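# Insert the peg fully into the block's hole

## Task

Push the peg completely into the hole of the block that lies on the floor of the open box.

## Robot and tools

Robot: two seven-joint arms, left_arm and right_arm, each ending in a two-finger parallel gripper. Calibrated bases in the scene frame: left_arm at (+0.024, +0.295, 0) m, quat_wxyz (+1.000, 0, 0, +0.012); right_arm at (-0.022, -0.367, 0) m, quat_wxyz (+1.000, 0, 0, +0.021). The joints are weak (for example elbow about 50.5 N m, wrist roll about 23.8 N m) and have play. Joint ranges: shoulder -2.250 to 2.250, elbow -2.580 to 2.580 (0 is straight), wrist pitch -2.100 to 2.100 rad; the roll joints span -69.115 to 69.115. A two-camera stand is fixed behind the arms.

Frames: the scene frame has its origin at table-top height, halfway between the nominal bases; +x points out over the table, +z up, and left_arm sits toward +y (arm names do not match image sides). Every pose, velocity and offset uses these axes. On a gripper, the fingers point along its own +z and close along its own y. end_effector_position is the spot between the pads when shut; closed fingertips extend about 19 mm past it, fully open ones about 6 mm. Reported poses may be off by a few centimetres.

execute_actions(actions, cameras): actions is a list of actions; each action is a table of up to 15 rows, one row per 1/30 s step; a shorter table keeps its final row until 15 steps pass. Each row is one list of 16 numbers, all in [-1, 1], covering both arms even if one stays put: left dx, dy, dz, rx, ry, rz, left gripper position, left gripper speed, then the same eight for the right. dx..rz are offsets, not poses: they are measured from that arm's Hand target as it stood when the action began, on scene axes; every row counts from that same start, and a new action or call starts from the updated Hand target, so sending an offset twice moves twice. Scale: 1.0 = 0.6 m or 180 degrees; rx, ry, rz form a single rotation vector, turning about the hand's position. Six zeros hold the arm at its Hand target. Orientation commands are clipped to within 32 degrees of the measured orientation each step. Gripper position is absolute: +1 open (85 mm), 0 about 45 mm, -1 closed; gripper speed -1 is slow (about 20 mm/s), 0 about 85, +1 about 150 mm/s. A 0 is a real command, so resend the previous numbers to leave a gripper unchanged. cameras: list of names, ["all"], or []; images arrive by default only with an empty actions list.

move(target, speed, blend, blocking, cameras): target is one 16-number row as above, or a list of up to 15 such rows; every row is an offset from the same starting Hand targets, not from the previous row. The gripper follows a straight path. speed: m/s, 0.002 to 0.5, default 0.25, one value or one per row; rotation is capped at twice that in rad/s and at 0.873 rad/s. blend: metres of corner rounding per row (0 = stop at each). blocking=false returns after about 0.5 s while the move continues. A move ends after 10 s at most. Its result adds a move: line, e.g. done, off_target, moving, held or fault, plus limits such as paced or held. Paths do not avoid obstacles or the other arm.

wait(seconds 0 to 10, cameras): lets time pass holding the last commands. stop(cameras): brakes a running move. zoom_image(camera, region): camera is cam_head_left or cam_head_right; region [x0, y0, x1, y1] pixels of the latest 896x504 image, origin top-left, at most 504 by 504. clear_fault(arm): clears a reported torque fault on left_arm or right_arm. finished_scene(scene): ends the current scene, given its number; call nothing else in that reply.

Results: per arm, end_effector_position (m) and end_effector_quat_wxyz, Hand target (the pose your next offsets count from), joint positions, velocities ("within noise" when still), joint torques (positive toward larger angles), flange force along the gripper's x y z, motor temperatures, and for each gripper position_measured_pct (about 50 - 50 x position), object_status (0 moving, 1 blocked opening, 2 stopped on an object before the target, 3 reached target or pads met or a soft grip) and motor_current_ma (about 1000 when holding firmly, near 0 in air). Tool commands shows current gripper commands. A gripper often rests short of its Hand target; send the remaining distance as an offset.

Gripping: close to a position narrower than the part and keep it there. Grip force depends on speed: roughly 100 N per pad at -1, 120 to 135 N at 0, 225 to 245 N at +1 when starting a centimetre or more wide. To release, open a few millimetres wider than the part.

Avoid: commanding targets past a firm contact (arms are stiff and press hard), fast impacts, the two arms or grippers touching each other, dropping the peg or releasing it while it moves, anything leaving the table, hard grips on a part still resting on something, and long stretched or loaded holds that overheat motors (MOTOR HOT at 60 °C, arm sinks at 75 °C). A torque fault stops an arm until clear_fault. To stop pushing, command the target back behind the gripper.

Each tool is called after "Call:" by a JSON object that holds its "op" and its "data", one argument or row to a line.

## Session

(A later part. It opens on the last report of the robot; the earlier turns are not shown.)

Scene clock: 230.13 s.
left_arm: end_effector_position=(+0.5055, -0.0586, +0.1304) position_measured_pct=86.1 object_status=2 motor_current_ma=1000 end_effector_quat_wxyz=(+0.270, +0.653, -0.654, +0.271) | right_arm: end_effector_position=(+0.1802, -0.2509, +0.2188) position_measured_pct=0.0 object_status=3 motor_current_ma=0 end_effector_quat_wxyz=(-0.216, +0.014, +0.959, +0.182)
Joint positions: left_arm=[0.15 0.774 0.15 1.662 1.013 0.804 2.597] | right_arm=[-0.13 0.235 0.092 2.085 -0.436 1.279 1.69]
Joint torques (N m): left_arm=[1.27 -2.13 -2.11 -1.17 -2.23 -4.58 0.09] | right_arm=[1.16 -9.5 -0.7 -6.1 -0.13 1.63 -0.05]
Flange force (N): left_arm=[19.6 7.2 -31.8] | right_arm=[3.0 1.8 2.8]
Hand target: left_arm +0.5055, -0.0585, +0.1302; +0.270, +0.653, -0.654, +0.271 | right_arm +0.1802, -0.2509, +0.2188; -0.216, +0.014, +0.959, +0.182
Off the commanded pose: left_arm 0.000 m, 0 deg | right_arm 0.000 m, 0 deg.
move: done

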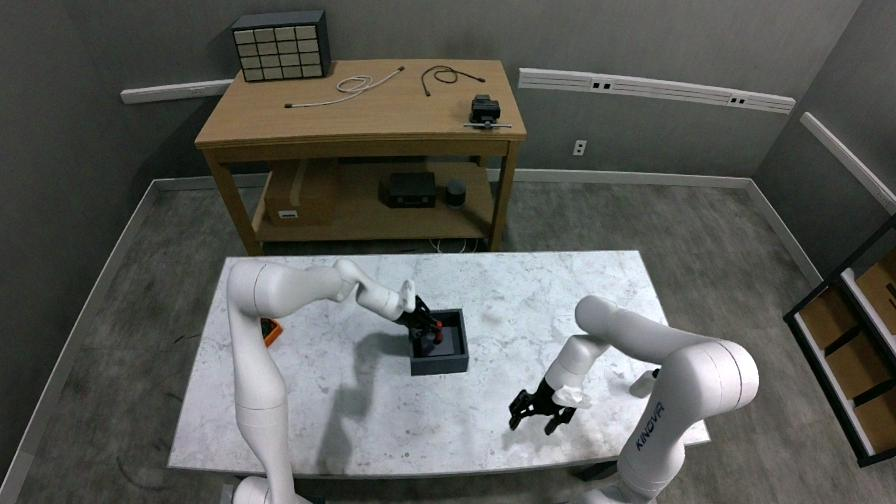

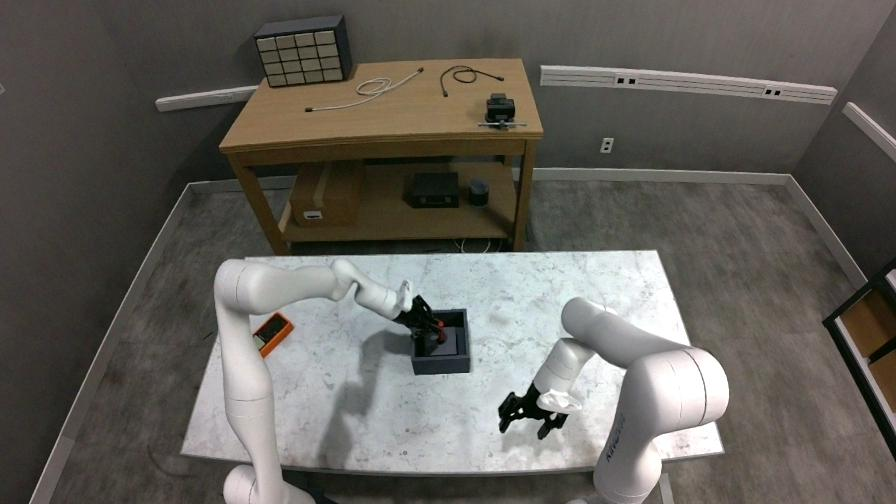

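Call:
{"op": "move", "data": {
  "target": [
    [0,0,0.012,0,0,0,-1,-0.3,0,0,0,0,0,0,1,1],
    [-0.012,0.0046,0.012,0,0,0,-1,-0.3,0,0,0,0,0,0,1,1],
    [-0.012,0.0046,-0.012,0,0,0,-1,-0.3,0,0,0,0,0,0,1,1]
  ],
  "speed": 0.05
}}

Scene clock: 237.10 s.
left_arm: end_effector_position=(+0.4983, -0.0558, +0.1231) position_measured_pct=86.1 object_status=2 motor_current_ma=1000 end_effector_quat_wxyz=(+0.270, +0.653, -0.654, +0.271) | right_arm: end_effector_position=(+0.1802, -0.2509, +0.2188) position_measured_pct=0.0 object_status=3 motor_current_ma=0 end_effector_quat_wxyz=(-0.216, +0.014, +0.959, +0.182)
Joint positions: left_arm=[0.141 0.777 0.159 1.694 1.034 0.783 2.559] | right_arm=[-0.13 0.235 0.092 2.085 -0.436 1.279 1.69]
Joint torques (N m): left_arm=[-0.71 -21.03 3.26 -6.25 0.9 1.32 0.29] | right_arm=[1.17 -9.51 -0.7 -6.07 -0.15 1.6 -0.06]
Flange force (N): left_arm=[-1.7 -0.3 3.8] | right_arm=[3.0 1.8 2.7]
Hand target: left_arm +0.4983, -0.0558, +0.1230; +0.270, +0.653, -0.654, +0.271 | right_arm +0.1802, -0.2509, +0.2188; -0.216, +0.014, +0.959, +0.182
Off the commanded pose: left_arm 0.000 m, 0 deg | right_arm 0.000 m, 0 deg.
move: done

Call:
{"op": "move", "data": {
  "target": [0,0,-0.06,0,0,0,-1,-0.3,0,0,0,0,0,0,1,1],
  "speed": 0.06
}}

Scene clock: 247.57 s.
left_arm: end_effector_position=(+0.4983, -0.0558, +0.0871) position_measured_pct=86.1 object_status=2 motor_current_ma=1000 end_effector_quat_wxyz=(+0.270, +0.653, -0.654, +0.271) | right_arm: end_effector_position=(+0.1802, -0.2509, +0.2188) position_measured_pct=0.0 object_status=3 motor_current_ma=0 end_effector_quat_wxyz=(-0.216, +0.014, +0.959, +0.182)
Joint positions: left_arm=[0.128 0.848 0.18 1.706 1.081 0.731 2.467] | right_arm=[-0.13 0.235 0.092 2.085 -0.436 1.279 1.69]
Joint torques (N m): left_arm=[-0.5 -17.88 2.23 -4.71 0.13 0.27 0.12] | right_arm=[1.14 -9.55 -0.75 -6.11 -0.12 1.6 -0.08]
Flange force (N): left_arm=[2.9 1.0 -2.5] | right_arm=[2.9 1.6 2.8]
Hand target: left_arm +0.4983, -0.0558, +0.0870; +0.270, +0.653, -0.654, +0.271 | right_arm +0.1802, -0.2509, +0.2188; -0.216, +0.014, +0.959, +0.182
Off the commanded pose: left_arm 0.000 m, 0 deg | right_arm 0.000 m, 0 deg.
move: done

Call:
{"op": "move", "data": {
  "target": [
    [0,0,0,0,0,0,-0.4,-0.3,0,0,0,0,0,0,1,1],
    [0,0.1,0.11,0,0,0,-0.4,-0.3,0,0,0,0,0,0,1,1],
    [0,0.08,0.19,0,0,0,-1,0,0,0,0,0,0,0,1,1],
    [0.0025,-0.0128,0.1,0.25,0,0,-1,0,0,0,0,0,0,0,1,1]
  ],
  "speed": [0.1,0.2,0.3,0.25],
  "blend": [0,0.02,0.02,0],
  "cameras": ["all"]
}}

Call:
{"op": "zoom_image", "data": {
  "camera": "cam_head_left",
  "region": [405, 290, 465, 360]
}}

Call:
{"op": "zoom_image", "data": {
  "camera": "cam_head_right",
  "region": [405, 290, 465, 360]
}}

Scene clock: 261.17 s.
left_arm: end_effector_position=(+0.4998, -0.0634, +0.1470) position_measured_pct=98.7 object_status=3 motor_current_ma=960 end_effector_quat_wxyz=(+0.000, +0.706, -0.708, +0.000) | right_arm: end_effector_position=(+0.1802, -0.2509, +0.2188) position_measured_pct=0.0 object_status=3 motor_current_ma=0 end_effector_quat_wxyz=(-0.216, +0.014, +0.959, +0.182)
Joint positions: left_arm=[0.749 0.816 -0.256 1.143 0.199 1.205 3.616] | right_arm=[-0.13 0.235 0.092 2.085 -0.436 1.279 1.69]
Joint torques (N m): left_arm=[-0.41 -23.86 -0.43 -8.27 -0.28 0.13 0.25] | right_arm=[1.18 -9.53 -0.71 -6.09 -0.13 1.62 -0.09]
Flange force (N): left_arm=[1.1 -0.9 2.0] | right_arm=[2.9 1.7 2.8]
Hand target: left_arm +0.4998, -0.0634, +0.1470; +0.000, +0.706, -0.708, +0.000 | right_arm +0.1802, -0.2509, +0.2188; -0.216, +0.014, +0.959, +0.182
Off the commanded pose: left_arm 0.000 m, 0 deg | right_arm 0.000 m, 0 deg.
move: done; blend cut to 0 m at target 3

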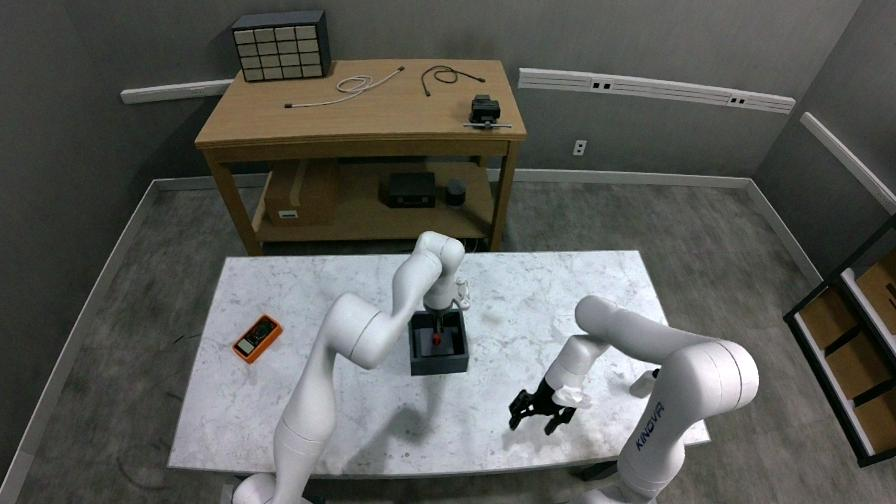

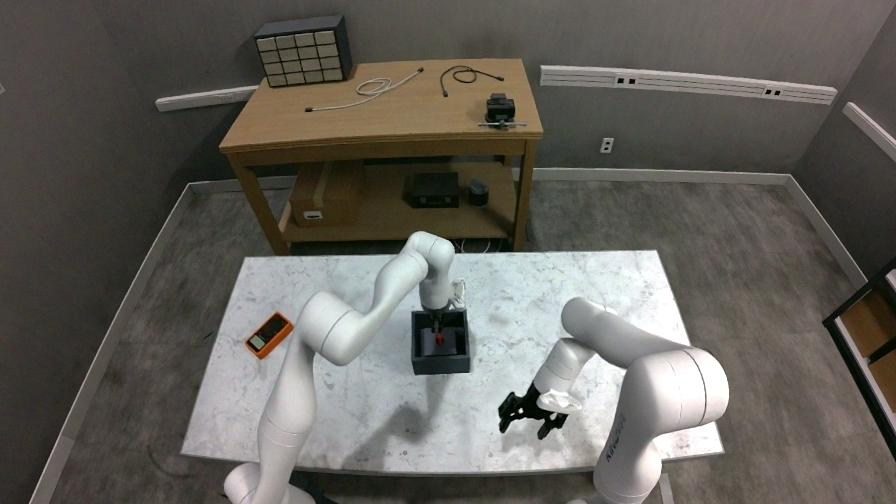

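Scaled by 7.200.

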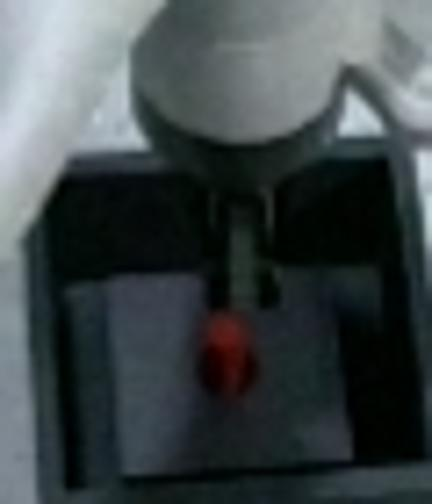

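Scaled by 7.200.

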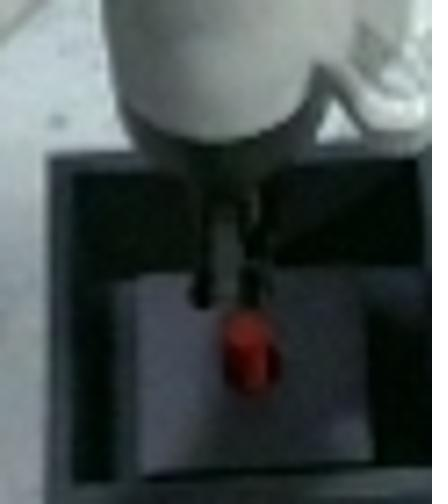

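Call:
{"op": "move", "data": {
  "target": [
    [0.0035,0,-0.05,0,0,0,-1,0,0,0,0,0,0,0,1,1],
    [0.0035,0,-0.0795,0,0,0,-1,0,0,0,0,0,0,0,1,1]
  ],
  "speed": [0.12,0.05]
}}

Scene clock: 268.23 s.
left_arm: end_effector_position=(+0.5019, -0.0635, +0.0996) position_measured_pct=98.7 object_status=3 motor_current_ma=960 end_effector_quat_wxyz=(+0.000, +0.706, -0.708, +0.001) | right_arm: end_effector_position=(+0.1802, -0.2509, +0.2188) position_measured_pct=0.0 object_status=3 motor_current_ma=0 end_effector_quat_wxyz=(-0.216, +0.014, +0.959, +0.182)
Joint positions: left_arm=[0.746 0.872 -0.249 1.193 0.214 1.1 3.603] | right_arm=[-0.13 0.235 0.092 2.085 -0.436 1.279 1.69]
Joint torques (N m): left_arm=[-2.08 17.02 1.28 2.61 0.04 -7.83 0.29] | right_arm=[1.16 -9.5 -0.7 -6.11 -0.14 1.63 -0.07]
Flange force (N): left_arm=[-9.4 17.8 -75.8] | right_arm=[3.1 1.7 2.8]
Hand target: left_arm +0.5019, -0.0634, +0.0993; +0.000, +0.706, -0.708, +0.000 | right_arm +0.1802, -0.2509, +0.2188; -0.216, +0.014, +0.959, +0.182
Off the commanded pose: left_arm 0.000 m, 0 deg | right_arm 0.000 m, 0 deg.
move: done

Call:
{"op": "move", "data": {
  "target": [
    [0,0,-0.002,0,0,0,-1,0,0,0,0,0,0,0,1,1],
    [0,0.02,0.15,0,0,0,-1,0,0,0,0,0,0,0,1,1]
  ],
  "speed": [0.03,0.25],
  "cameras": ["all"]
}}

Call:
{"op": "zoom_image", "data": {
  "camera": "cam_head_right",
  "region": [405, 290, 465, 360]
}}

Scene clock: 274.33 s.
left_arm: end_effector_position=(+0.5019, -0.0514, +0.1893) position_measured_pct=98.7 object_status=3 motor_current_ma=960 end_effector_quat_wxyz=(+0.000, +0.706, -0.708, +0.000) | right_arm: end_effector_position=(+0.1802, -0.2509, +0.2188) position_measured_pct=0.0 object_status=3 motor_current_ma=0 end_effector_quat_wxyz=(-0.216, +0.014, +0.959, +0.182)
Joint positions: left_arm=[0.732 0.766 -0.261 1.101 0.187 1.296 3.606] | right_arm=[-0.13 0.235 0.092 2.085 -0.436 1.279 1.69]
Joint torques (N m): left_arm=[-0.38 -23.45 -0.33 -8.79 -0.28 0.21 0.23] | right_arm=[1.21 -9.54 -0.71 -6.12 -0.15 1.62 -0.05]
Flange force (N): left_arm=[0.3 0.0 2.5] | right_arm=[3.0 1.8 2.9]
Hand target: left_arm +0.5019, -0.0514, +0.1893; +0.000, +0.706, -0.708, +0.000 | right_arm +0.1802, -0.2509, +0.2188; -0.216, +0.014, +0.959, +0.182
Off the commanded pose: left_arm 0.000 m, 0 deg | right_arm 0.000 m, 0 deg.
move: done

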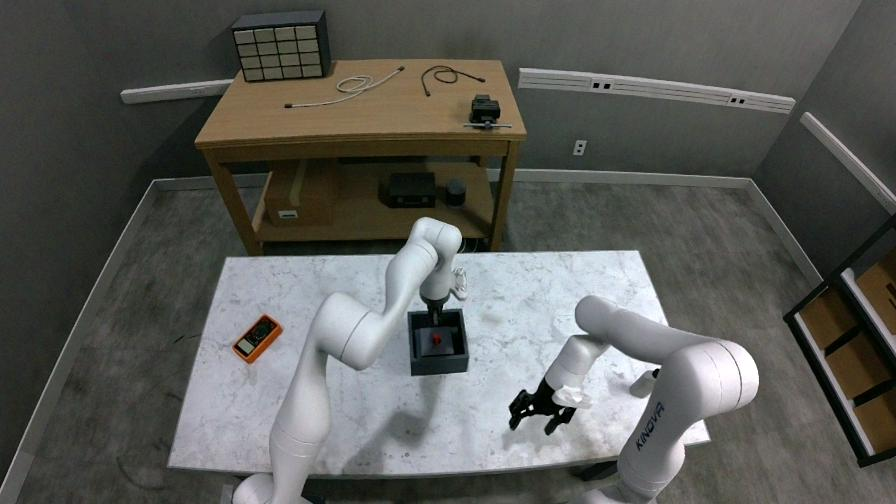

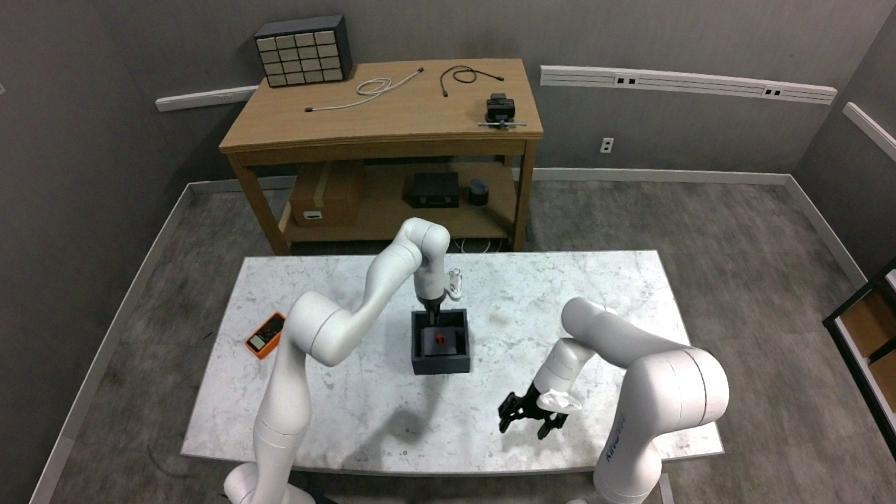

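Scaled by 7.200.

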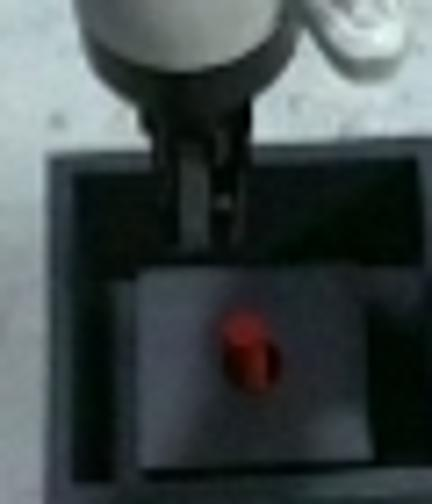

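Call:
{"op": "finished_scene", "data": {
  "scene": 2
}}

The scene is finished: the task was done.


## Next scene

The same job, from a new start.

Call:
{"op": "execute_actions", "data": {
  "actions": []
}}

Call:
{"op": "zoom_image", "data": {
  "camera": "cam_head_left",
  "region": [330, 290, 480, 400]
}}

Call:
{"op": "zoom_image", "data": {
  "camera": "cam_head_right",
  "region": [415, 300, 465, 360]
}}

Call:
{"op": "zoom_image", "data": {
  "camera": "cam_head_left",
  "region": [415, 300, 465, 360]
}}

Scene clock: 0.00 s.
left_arm: end_effector_position=(+0.6266, +0.5252, +0.2897) position_measured_pct=0.0 object_status=3 motor_current_ma=0 end_effector_quat_wxyz=(-0.045, +0.886, +0.453, +0.093) | right_arm: end_effector_position=(+0.7408, -0.4670, +0.3603) position_measured_pct=0.0 object_status=3 motor_current_ma=0 end_effector_quat_wxyz=(-0.074, +0.951, -0.126, +0.274)
Joint positions: left_arm=[-0.546 0.762 0.561 0.89 -0.522 1.425 -0.758] | right_arm=[0.418 0.83 -0.715 0.664 0.465 1.187 4.406]
Joint velocities: within noise
Joint torques (N m): no reading
Motor temperatures (°C): left_arm=[34 34 31 31 39 36 40] | right_arm=[32 30 28 33 39 35 38]
Flange force (N): no reading
Hand target: left_arm +0.6266, +0.5252, +0.2897; -0.045, +0.886, +0.453, +0.093 | right_arm +0.7408, -0.4670, +0.3603; -0.074, +0.951, -0.126, +0.274
Tool commands: left_gripper/position=+1.0 left_gripper/speed=+1.0 right_gripper/position=+1.0 right_gripper/speed=+1.0

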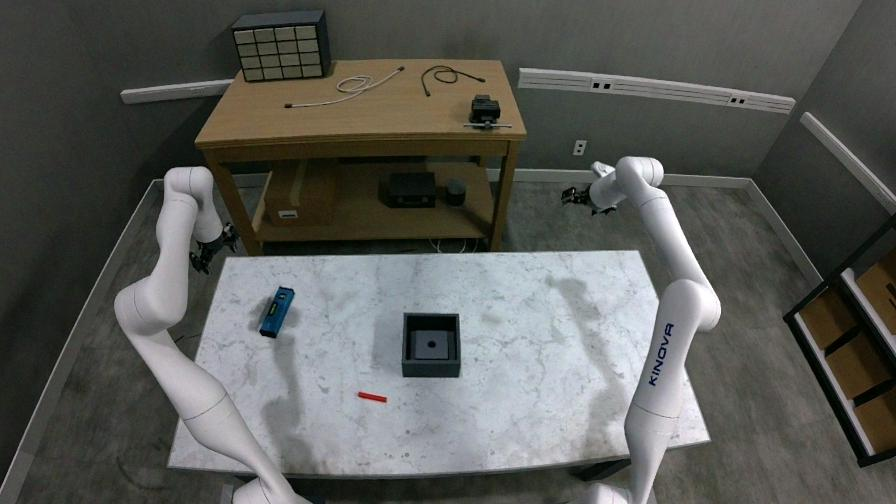

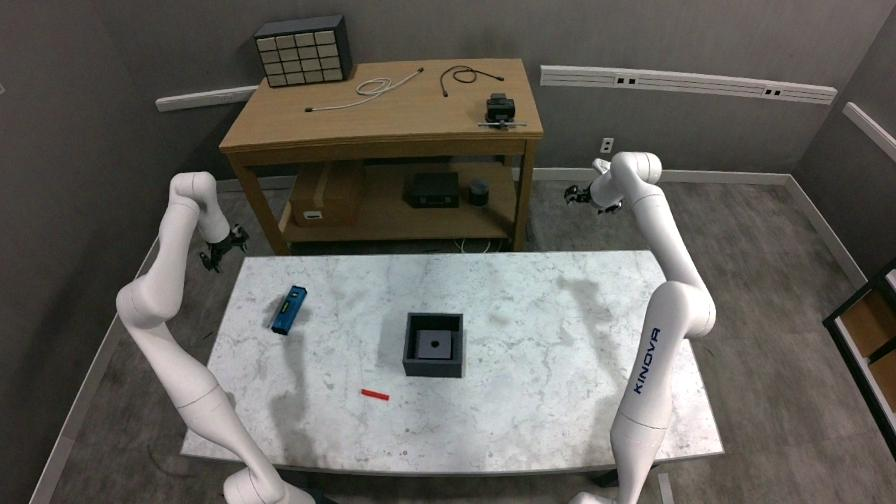

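Scaled by 3.360.

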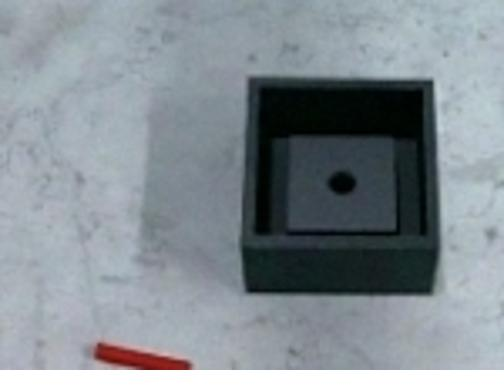

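Scaled by 8.400.

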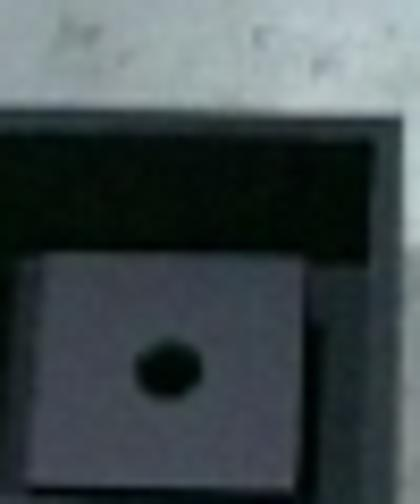

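Scaled by 8.400.

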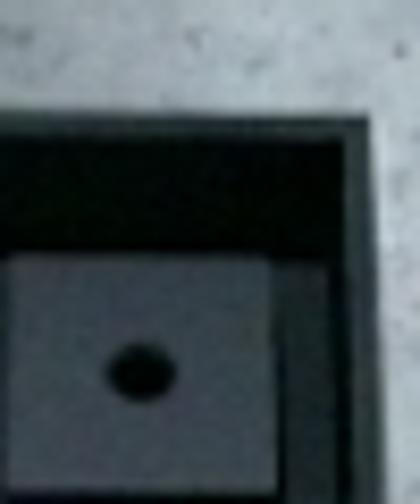

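Call:
{"op": "move", "data": {
  "target": [
    [-0.418,-0.532,-0.3,-0.2909,0.127,0.1266,0.2,1,0,0,0,0,0,0,1,1],
    [-0.4293,-0.5903,-0.38,-0.2909,0.127,0.1266,0.2,1,0,0,0,0,0,0,1,1]
  ],
  "speed": [0.4,0.2],
  "blend": [0.03,0],
  "cameras": ["all"]
}}

Call:
{"op": "zoom_image", "data": {
  "camera": "cam_head_left",
  "region": [330, 350, 420, 420]
}}

Call:
{"op": "zoom_image", "data": {
  "camera": "cam_head_right",
  "region": [330, 350, 420, 420]
}}

Scene clock: 19.40 s.
left_arm: end_effector_position=(+0.3690, +0.1711, +0.0617) position_measured_pct=39.8 object_status=3 motor_current_ma=0 end_effector_quat_wxyz=(+0.243, +0.713, +0.589, -0.294) | right_arm: end_effector_position=(+0.7408, -0.4670, +0.3603) position_measured_pct=0.0 object_status=3 motor_current_ma=0 end_effector_quat_wxyz=(-0.074, +0.951, -0.126, +0.274)
Joint positions: left_arm=[-0.766 0.957 0.742 2.056 0.217 0.631 -0.585] | right_arm=[0.418 0.83 -0.715 0.664 0.465 1.187 4.406]
Joint torques (N m): left_arm=[-0.34 -15.44 6.54 -1.09 0.6 1.41 0.27] | right_arm=[1.16 -24.29 -3.79 -10.02 0.53 -1.31 -0.03]
Flange force (N): left_arm=[2.8 1.1 3.8] | right_arm=[-6.9 -1.4 -0.2]
Hand target: left_arm +0.3690, +0.1711, +0.0617; +0.243, +0.713, +0.589, -0.294 | right_arm +0.7408, -0.4670, +0.3603; -0.074, +0.951, -0.126, +0.274
Off the commanded pose: left_arm 0.000 m, 0 deg | right_arm 0.000 m, 0 deg.
move: done; blend cut to 0.0299 m at target 1

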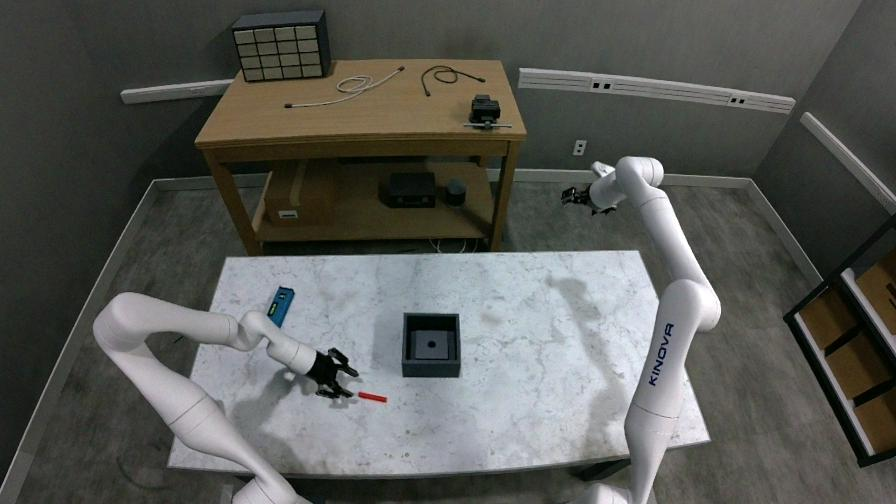

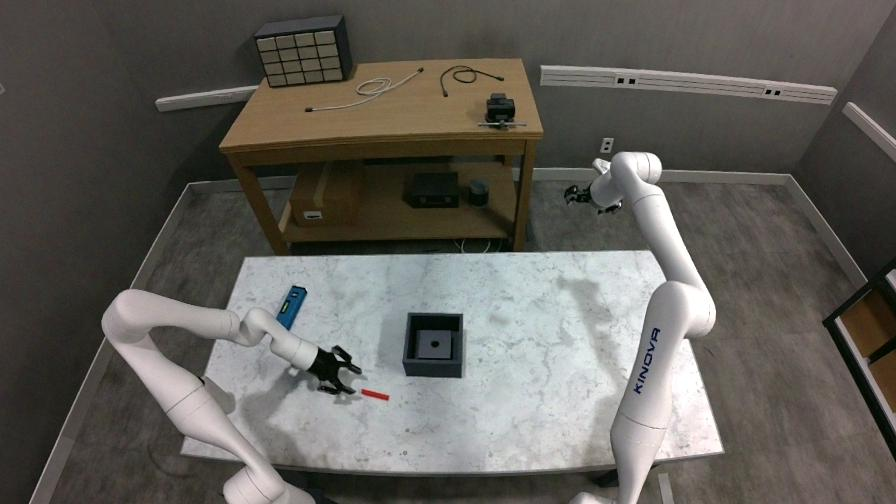

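Scaled by 5.600.

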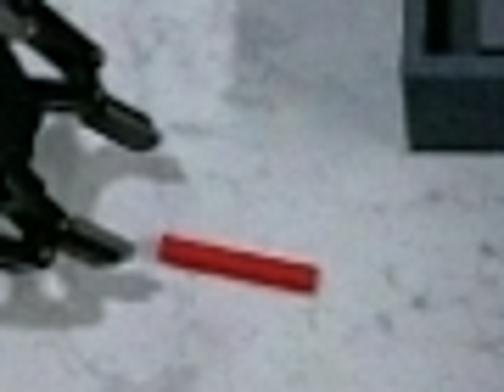

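Scaled by 5.600.

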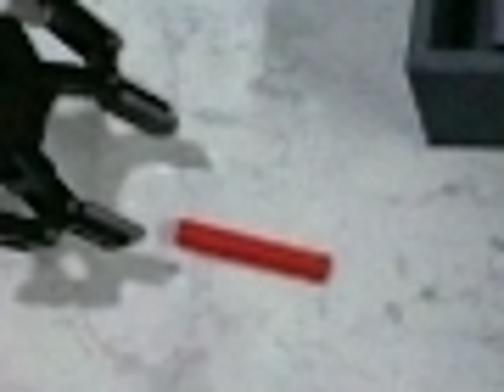

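Call:
{"op": "move", "data": {
  "target": [
    [-0.015,-0.047,-0.0648,0,0,0,0.2,1,0,0,0,0,0,0,1,1],
    [-0.015,-0.047,-0.0648,0,0,0,-1,-0.3,0,0,0,0,0,0,1,1],
    [-0.015,-0.047,0.1805,0,0,0,-1,-0.3,0,0,0,0,0,0,1,1]
  ],
  "speed": [0.12,0.1,0.3]
}}

Call:
{"op": "move", "data": {
  "target": [
    [0.2155,-0.3065,0.067,-0.0639,-0.6756,-0.6756,-1,-0.3,0,0,0,0,0,0,1,1],
    [0.2155,-0.3065,-0.042,-0.0639,-0.6756,-0.6756,-1,-0.3,0,0,0,0,0,0,1,1]
  ],
  "speed": [0.43,0.15],
  "cameras": ["all"]
}}

Call:
{"op": "zoom_image", "data": {
  "camera": "cam_head_left",
  "region": [405, 300, 455, 360]
}}

Call:
{"op": "zoom_image", "data": {
  "camera": "cam_head_right",
  "region": [405, 300, 455, 360]
}}

Scene clock: 37.40 s.
left_arm: end_effector_position=(+0.3600, +0.1428, +0.1700) position_measured_pct=85.7 object_status=2 motor_current_ma=1000 end_effector_quat_wxyz=(+0.243, +0.713, +0.589, -0.294) | right_arm: end_effector_position=(+0.7408, -0.4670, +0.3603) position_measured_pct=0.0 object_status=3 motor_current_ma=0 end_effector_quat_wxyz=(-0.074, +0.951, -0.126, +0.274)
Joint positions: left_arm=[-0.82 0.701 0.912 2.059 0.316 0.812 -0.445] | right_arm=[0.418 0.83 -0.715 0.664 0.465 1.187 4.406]
Joint torques (N m): left_arm=[-0.36 -12.93 5.86 -3.83 0.97 0.92 0.27] | right_arm=[1.19 -24.27 -3.82 -10.01 0.53 -1.3 -0.04]
Flange force (N): left_arm=[3.1 2.6 3.1] | right_arm=[-6.8 -1.5 -0.2]
Hand target: left_arm +0.3600, +0.1429, +0.1700; +0.243, +0.713, +0.589, -0.294 | right_arm +0.7408, -0.4670, +0.3603; -0.074, +0.951, -0.126, +0.274
Off the commanded pose: left_arm 0.000 m, 0 deg | right_arm 0.000 m, 0 deg.
move: done

Scene clock: 42.23 s.
left_arm: end_effector_position=(+0.4893, -0.0411, +0.1448) position_measured_pct=85.7 object_status=2 motor_current_ma=1000 end_effector_quat_wxyz=(+0.272, +0.653, -0.653, +0.271) | right_arm: end_effector_position=(+0.7408, -0.4670, +0.3603) position_measured_pct=0.0 object_status=3 motor_current_ma=0 end_effector_quat_wxyz=(-0.074, +0.951, -0.126, +0.274)
Joint positions: left_arm=[-0.457 1.218 1.368 1.748 -0.78 0.623 -2.237] | right_arm=[0.418 0.83 -0.715 0.664 0.465 1.187 4.406]
Joint torques (N m): left_arm=[-0.35 -17.85 11.4 -3.13 0.54 -1.3 0.3] | right_arm=[1.17 -24.23 -3.82 -10.04 0.53 -1.29 -0.02]
Flange force (N): left_arm=[-2.3 -0.9 4.5] | right_arm=[-7.3 -1.4 -0.3]
Hand target: left_arm +0.4893, -0.0411, +0.1448; +0.272, +0.653, -0.653, +0.271 | right_arm +0.7408, -0.4670, +0.3603; -0.074, +0.951, -0.126, +0.274
Off the commanded pose: left_arm 0.000 m, 0 deg | right_arm 0.000 m, 0 deg.
move: done

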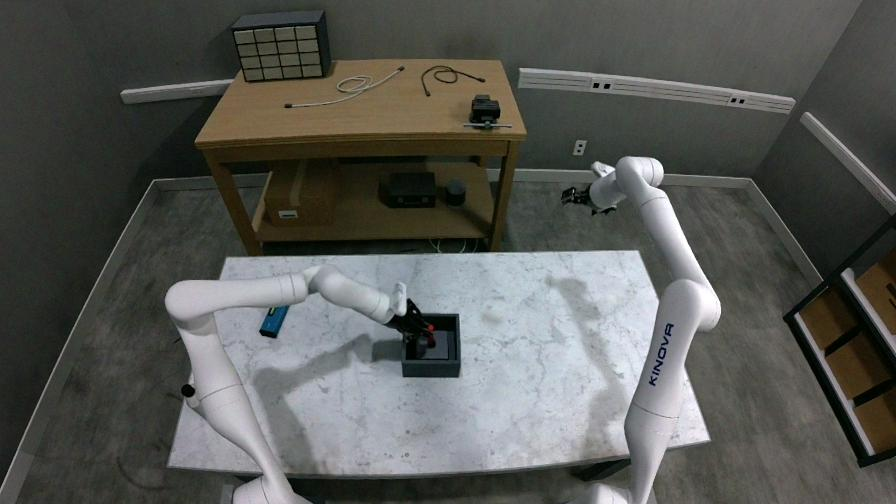

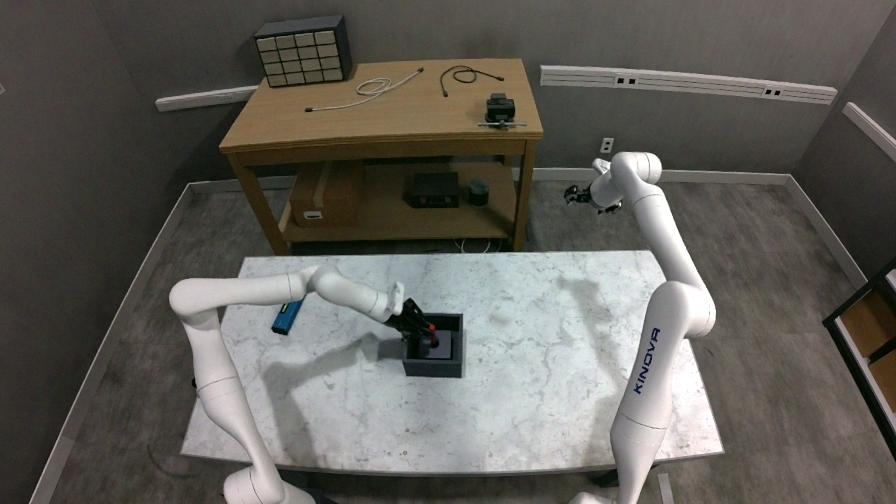

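Scaled by 8.400.

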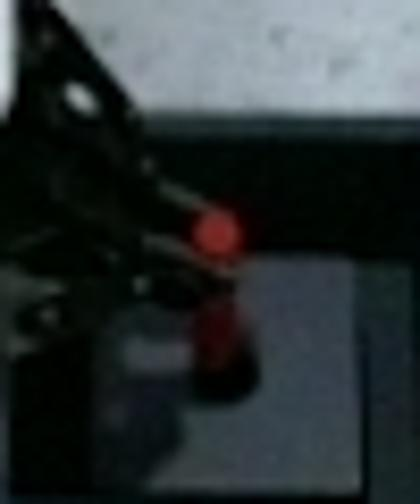

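Scaled by 8.400.

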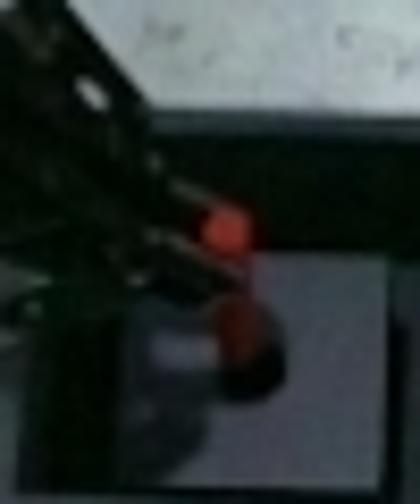

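Call:
{"op": "move", "data": {
  "target": [
    [0.002,-0.0075,0,0,0,0,-1,-0.3,0,0,0,0,0,0,1,1],
    [0.002,-0.0075,-0.04,0,0,0,-1,-0.3,0,0,0,0,0,0,1,1]
  ],
  "speed": [0.1,0.06],
  "cameras": ["all"]
}}

Call:
{"op": "zoom_image", "data": {
  "camera": "cam_head_left",
  "region": [405, 300, 455, 360]
}}

Call:
{"op": "zoom_image", "data": {
  "camera": "cam_head_right",
  "region": [405, 300, 455, 360]
}}

Scene clock: 50.87 s.
left_arm: end_effector_position=(+0.4905, -0.0456, +0.1208) position_measured_pct=85.7 object_status=2 motor_current_ma=1000 end_effector_quat_wxyz=(+0.272, +0.653, -0.653, +0.271) | right_arm: end_effector_position=(+0.7408, -0.4670, +0.3603) position_measured_pct=0.0 object_status=3 motor_current_ma=0 end_effector_quat_wxyz=(-0.074, +0.951, -0.126, +0.274)
Joint positions: left_arm=[-0.437 1.249 1.325 1.752 -0.811 0.581 -2.238] | right_arm=[0.418 0.83 -0.715 0.664 0.465 1.187 4.406]
Joint torques (N m): left_arm=[-0.78 -18.57 11.36 -4.33 -0.21 -2.32 0.13] | right_arm=[1.18 -24.25 -3.8 -10.04 0.53 -1.3 -0.04]
Flange force (N): left_arm=[-2.5 1.4 2.3] | right_arm=[-7.1 -1.4 -0.2]
Hand target: left_arm +0.4905, -0.0456, +0.1208; +0.272, +0.653, -0.653, +0.271 | right_arm +0.7408, -0.4670, +0.3603; -0.074, +0.951, -0.126, +0.274
Off the commanded pose: left_arm 0.000 m, 0 deg | right_arm 0.000 m, 0 deg.
move: done

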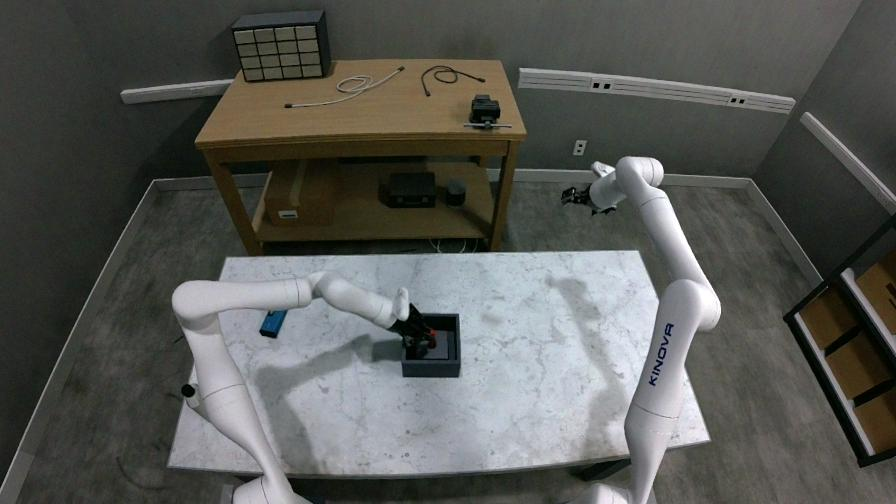

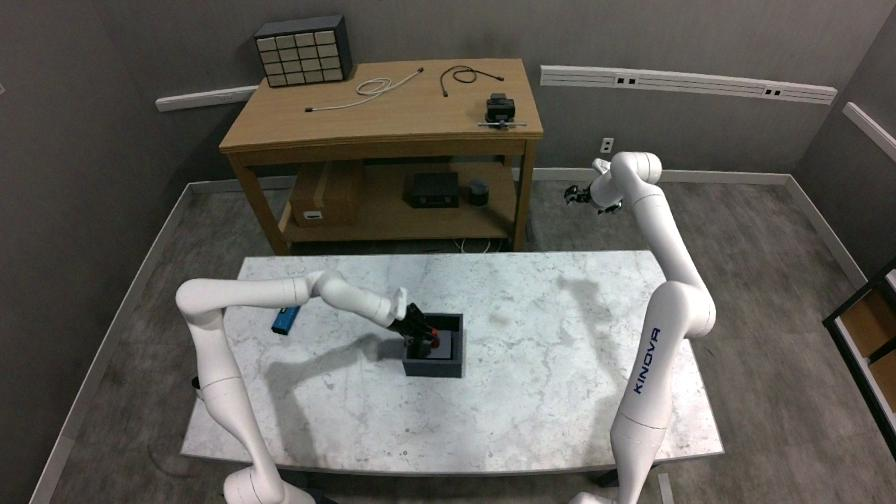

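Scaled by 8.400.

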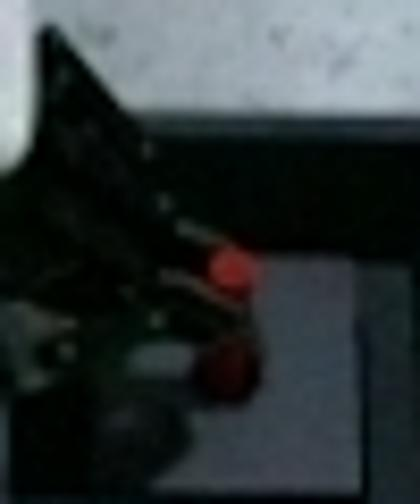

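Scaled by 8.400.

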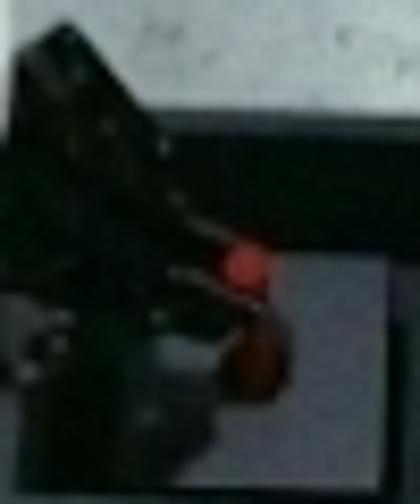

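Call:
{"op": "move", "data": {
  "target": [0,0,-0.057,0,0,0,-1,-0.3,0,0,0,0,0,0,1,1],
  "speed": 0.07
}}

Scene clock: 56.20 s.
left_arm: end_effector_position=(+0.4905, -0.0455, +0.0866) position_measured_pct=85.7 object_status=2 motor_current_ma=1000 end_effector_quat_wxyz=(+0.272, +0.653, -0.653, +0.271) | right_arm: end_effector_position=(+0.7408, -0.4670, +0.3603) position_measured_pct=0.0 object_status=3 motor_current_ma=0 end_effector_quat_wxyz=(-0.074, +0.951, -0.126, +0.274)
Joint positions: left_arm=[-0.425 1.296 1.268 1.762 -0.854 0.525 -2.248] | right_arm=[0.418 0.83 -0.715 0.664 0.465 1.187 4.406]
Joint torques (N m): left_arm=[0.09 -18.35 11.77 -4.61 -0.15 -3.06 0.23] | right_arm=[1.16 -24.27 -3.83 -10.02 0.53 -1.29 -0.04]
Flange force (N): left_arm=[-3.9 4.0 -1.2] | right_arm=[-6.9 -1.4 -0.2]
Hand target: left_arm +0.4905, -0.0456, +0.0866; +0.272, +0.653, -0.653, +0.271 | right_arm +0.7408, -0.4670, +0.3603; -0.074, +0.951, -0.126, +0.274
Off the commanded pose: left_arm 0.000 m, 0 deg | right_arm 0.000 m, 0 deg.
move: done

Call:
{"op": "move", "data": {
  "target": [
    [0,0,0,0,0,0,-0.4,-0.3,0,0,0,0,0,0,1,1],
    [0,0.1,0.11,0,0,0,-0.4,-0.3,0,0,0,0,0,0,1,1],
    [0,0.08,0.19,0,0,0,-1,0,0,0,0,0,0,0,1,1],
    [0.0058,-0.0132,0.1,0.25,0,0,-1,0,0,0,0,0,0,0,1,1]
  ],
  "speed": [0.1,0.2,0.3,0.25],
  "blend": [0,0.02,0,0],
  "cameras": ["all"]
}}

Call:
{"op": "zoom_image", "data": {
  "camera": "cam_head_left",
  "region": [395, 290, 455, 360]
}}

Call:
{"op": "zoom_image", "data": {
  "camera": "cam_head_right",
  "region": [395, 290, 455, 360]
}}

Scene clock: 66.07 s.
left_arm: end_effector_position=(+0.4940, -0.0535, +0.1466) position_measured_pct=98.7 object_status=3 motor_current_ma=930 end_effector_quat_wxyz=(+0.001, +0.707, -0.707, +0.001) | right_arm: end_effector_position=(+0.7408, -0.4670, +0.3603) position_measured_pct=0.0 object_status=3 motor_current_ma=0 end_effector_quat_wxyz=(-0.074, +0.951, -0.126, +0.274)
Joint positions: left_arm=[0.171 0.994 1.047 1.225 -0.834 1.358 -2.011] | right_arm=[0.418 0.83 -0.715 0.664 0.465 1.187 4.406]
Joint torques (N m): left_arm=[-0.36 -22.4 7.43 -6.02 -0.28 0.05 0.27] | right_arm=[1.17 -24.26 -3.8 -10 0.5 -1.29 -0.03]
Flange force (N): left_arm=[1.7 -1.8 2.1] | right_arm=[-6.8 -1.5 -0.2]
Hand target: left_arm +0.4940, -0.0535, +0.1466; +0.001, +0.707, -0.707, +0.001 | right_arm +0.7408, -0.4670, +0.3603; -0.074, +0.951, -0.126, +0.274
Off the commanded pose: left_arm 0.000 m, 0 deg | right_arm 0.000 m, 0 deg.
move: done

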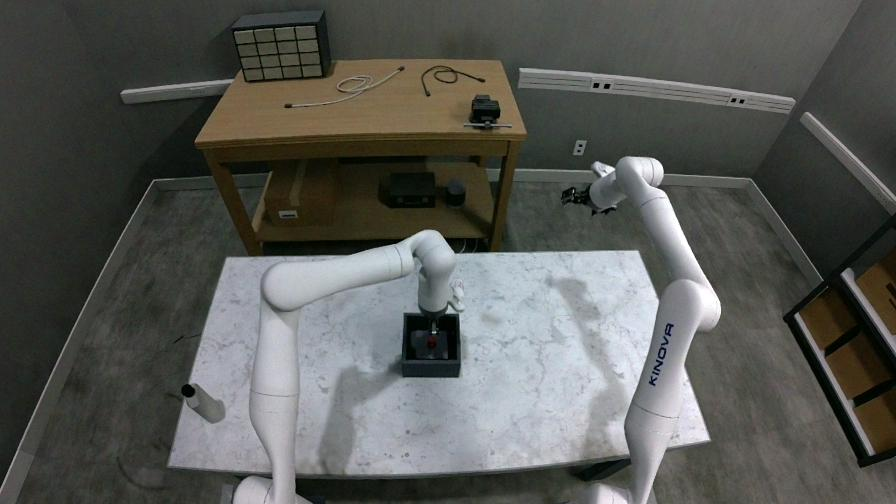

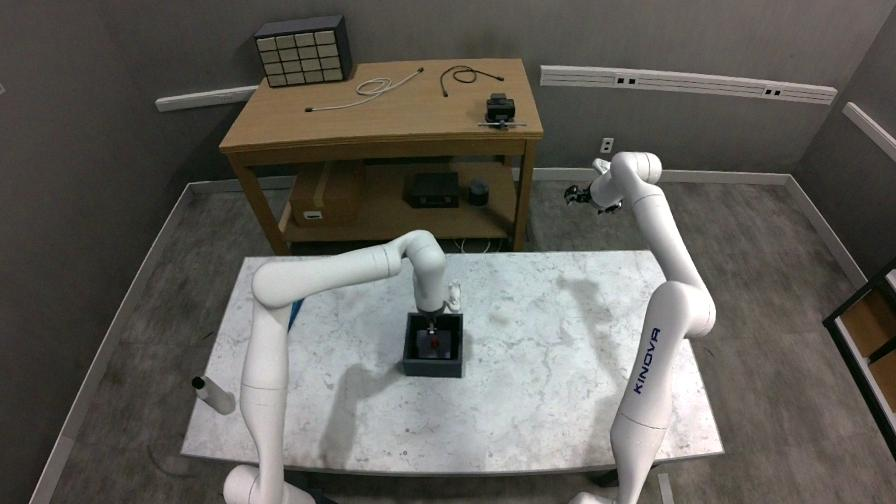

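Scaled by 7.200.

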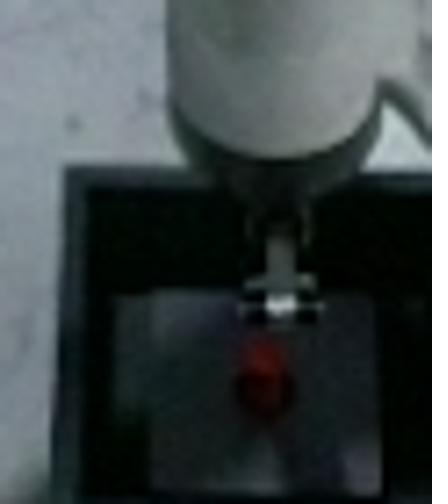

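Scaled by 7.200.

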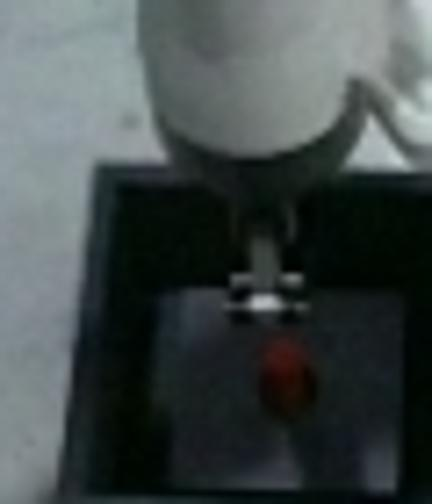

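Call:
{"op": "move", "data": {
  "target": [
    [0,0,-0.05,0,0,0,-1,0,0,0,0,0,0,0,1,1],
    [0,0,-0.081,0,0,0,-1,0,0,0,0,0,0,0,1,1]
  ],
  "speed": [0.12,0.05]
}}

Scene clock: 72.37 s.
left_arm: end_effector_position=(+0.4941, -0.0535, +0.0983) position_measured_pct=98.7 object_status=3 motor_current_ma=930 end_effector_quat_wxyz=(+0.001, +0.707, -0.707, +0.001) | right_arm: end_effector_position=(+0.7408, -0.4670, +0.3603) position_measured_pct=0.0 object_status=3 motor_current_ma=0 end_effector_quat_wxyz=(-0.074, +0.951, -0.126, +0.274)
Joint positions: left_arm=[0.172 1.05 1.013 1.282 -0.879 1.265 -1.975] | right_arm=[0.418 0.83 -0.715 0.664 0.465 1.187 4.406]
Joint torques (N m): left_arm=[0.98 24.19 -12.71 5.14 -3.63 -7.04 0.36] | right_arm=[1.2 -24.27 -3.81 -10.02 0.54 -1.3 -0.03]
Flange force (N): left_arm=[-11.9 12.7 -98.1] | right_arm=[-6.9 -1.5 -0.2]
Hand target: left_arm +0.4940, -0.0535, +0.0980; +0.001, +0.707, -0.707, +0.001 | right_arm +0.7408, -0.4670, +0.3603; -0.074, +0.951, -0.126, +0.274
Off the commanded pose: left_arm 0.000 m, 0 deg | right_arm 0.000 m, 0 deg.
move: done

98 N at the bottom height. Retreat and check.

Call:
{"op": "move", "data": {
  "target": [0,0.02,0.15,0,0,0,-1,0,0,0,0,0,0,0,1,1],
  "cameras": ["all"]
}}

Call:
{"op": "zoom_image", "data": {
  "camera": "cam_head_right",
  "region": [395, 290, 455, 360]
}}

Scene clock: 77.03 s.
left_arm: end_effector_position=(+0.4940, -0.0414, +0.1879) position_measured_pct=98.7 object_status=3 motor_current_ma=930 end_effector_quat_wxyz=(+0.001, +0.707, -0.707, +0.001) | right_arm: end_effector_position=(+0.7408, -0.4670, +0.3603) position_measured_pct=0.0 object_status=3 motor_current_ma=0 end_effector_quat_wxyz=(-0.074, +0.951, -0.126, +0.274)
Joint positions: left_arm=[0.147 0.938 1.075 1.193 -0.796 1.43 -2.048] | right_arm=[0.418 0.83 -0.715 0.664 0.465 1.187 4.406]
Joint torques (N m): left_arm=[-0.31 -22.21 7.06 -6.69 -0.31 0.33 0.26] | right_arm=[1.18 -24.3 -3.81 -10.02 0.53 -1.29 -0.04]
Flange force (N): left_arm=[0.7 -0.6 3.3] | right_arm=[-6.8 -1.5 -0.1]
Hand target: left_arm +0.4940, -0.0415, +0.1880; +0.001, +0.707, -0.707, +0.001 | right_arm +0.7408, -0.4670, +0.3603; -0.074, +0.951, -0.126, +0.274
Off the commanded pose: left_arm 0.000 m, 0 deg | right_arm 0.000 m, 0 deg.
move: done

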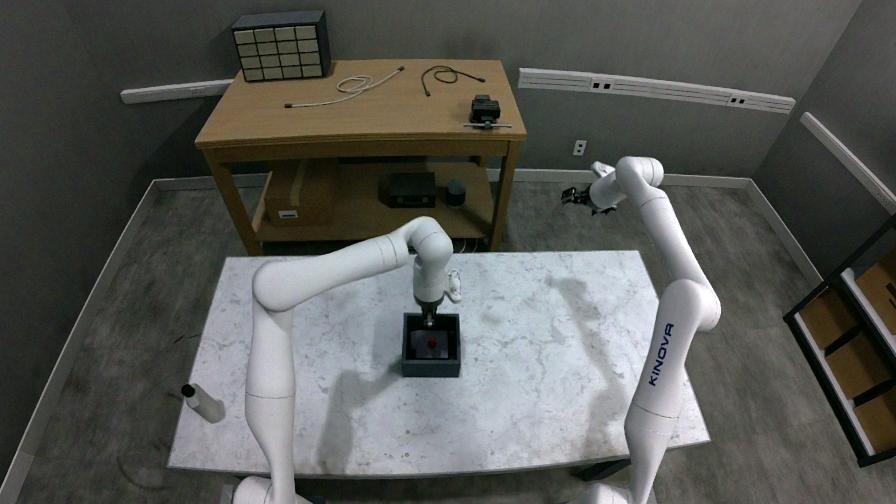

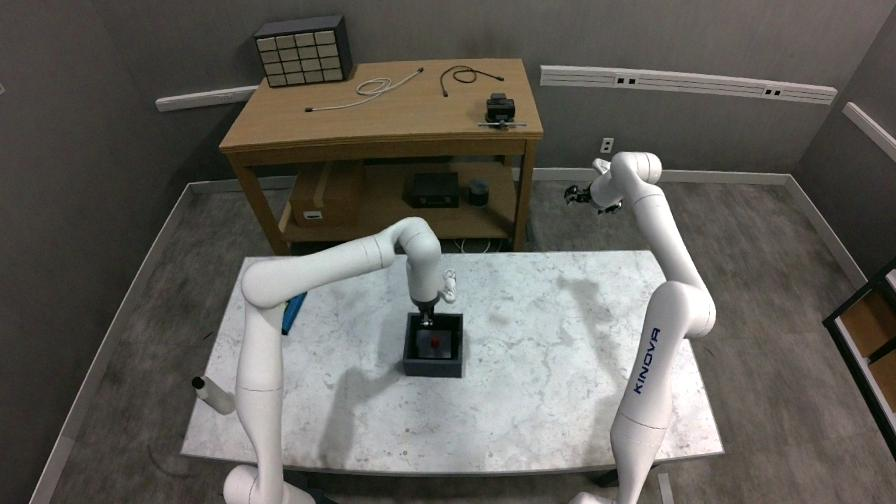

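Scaled by 7.200.

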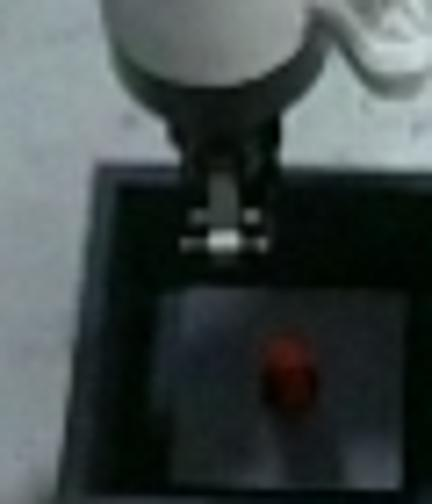

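Call:
{"op": "finished_scene", "data": {
  "scene": 3
}}

The scene is finished: the task was done.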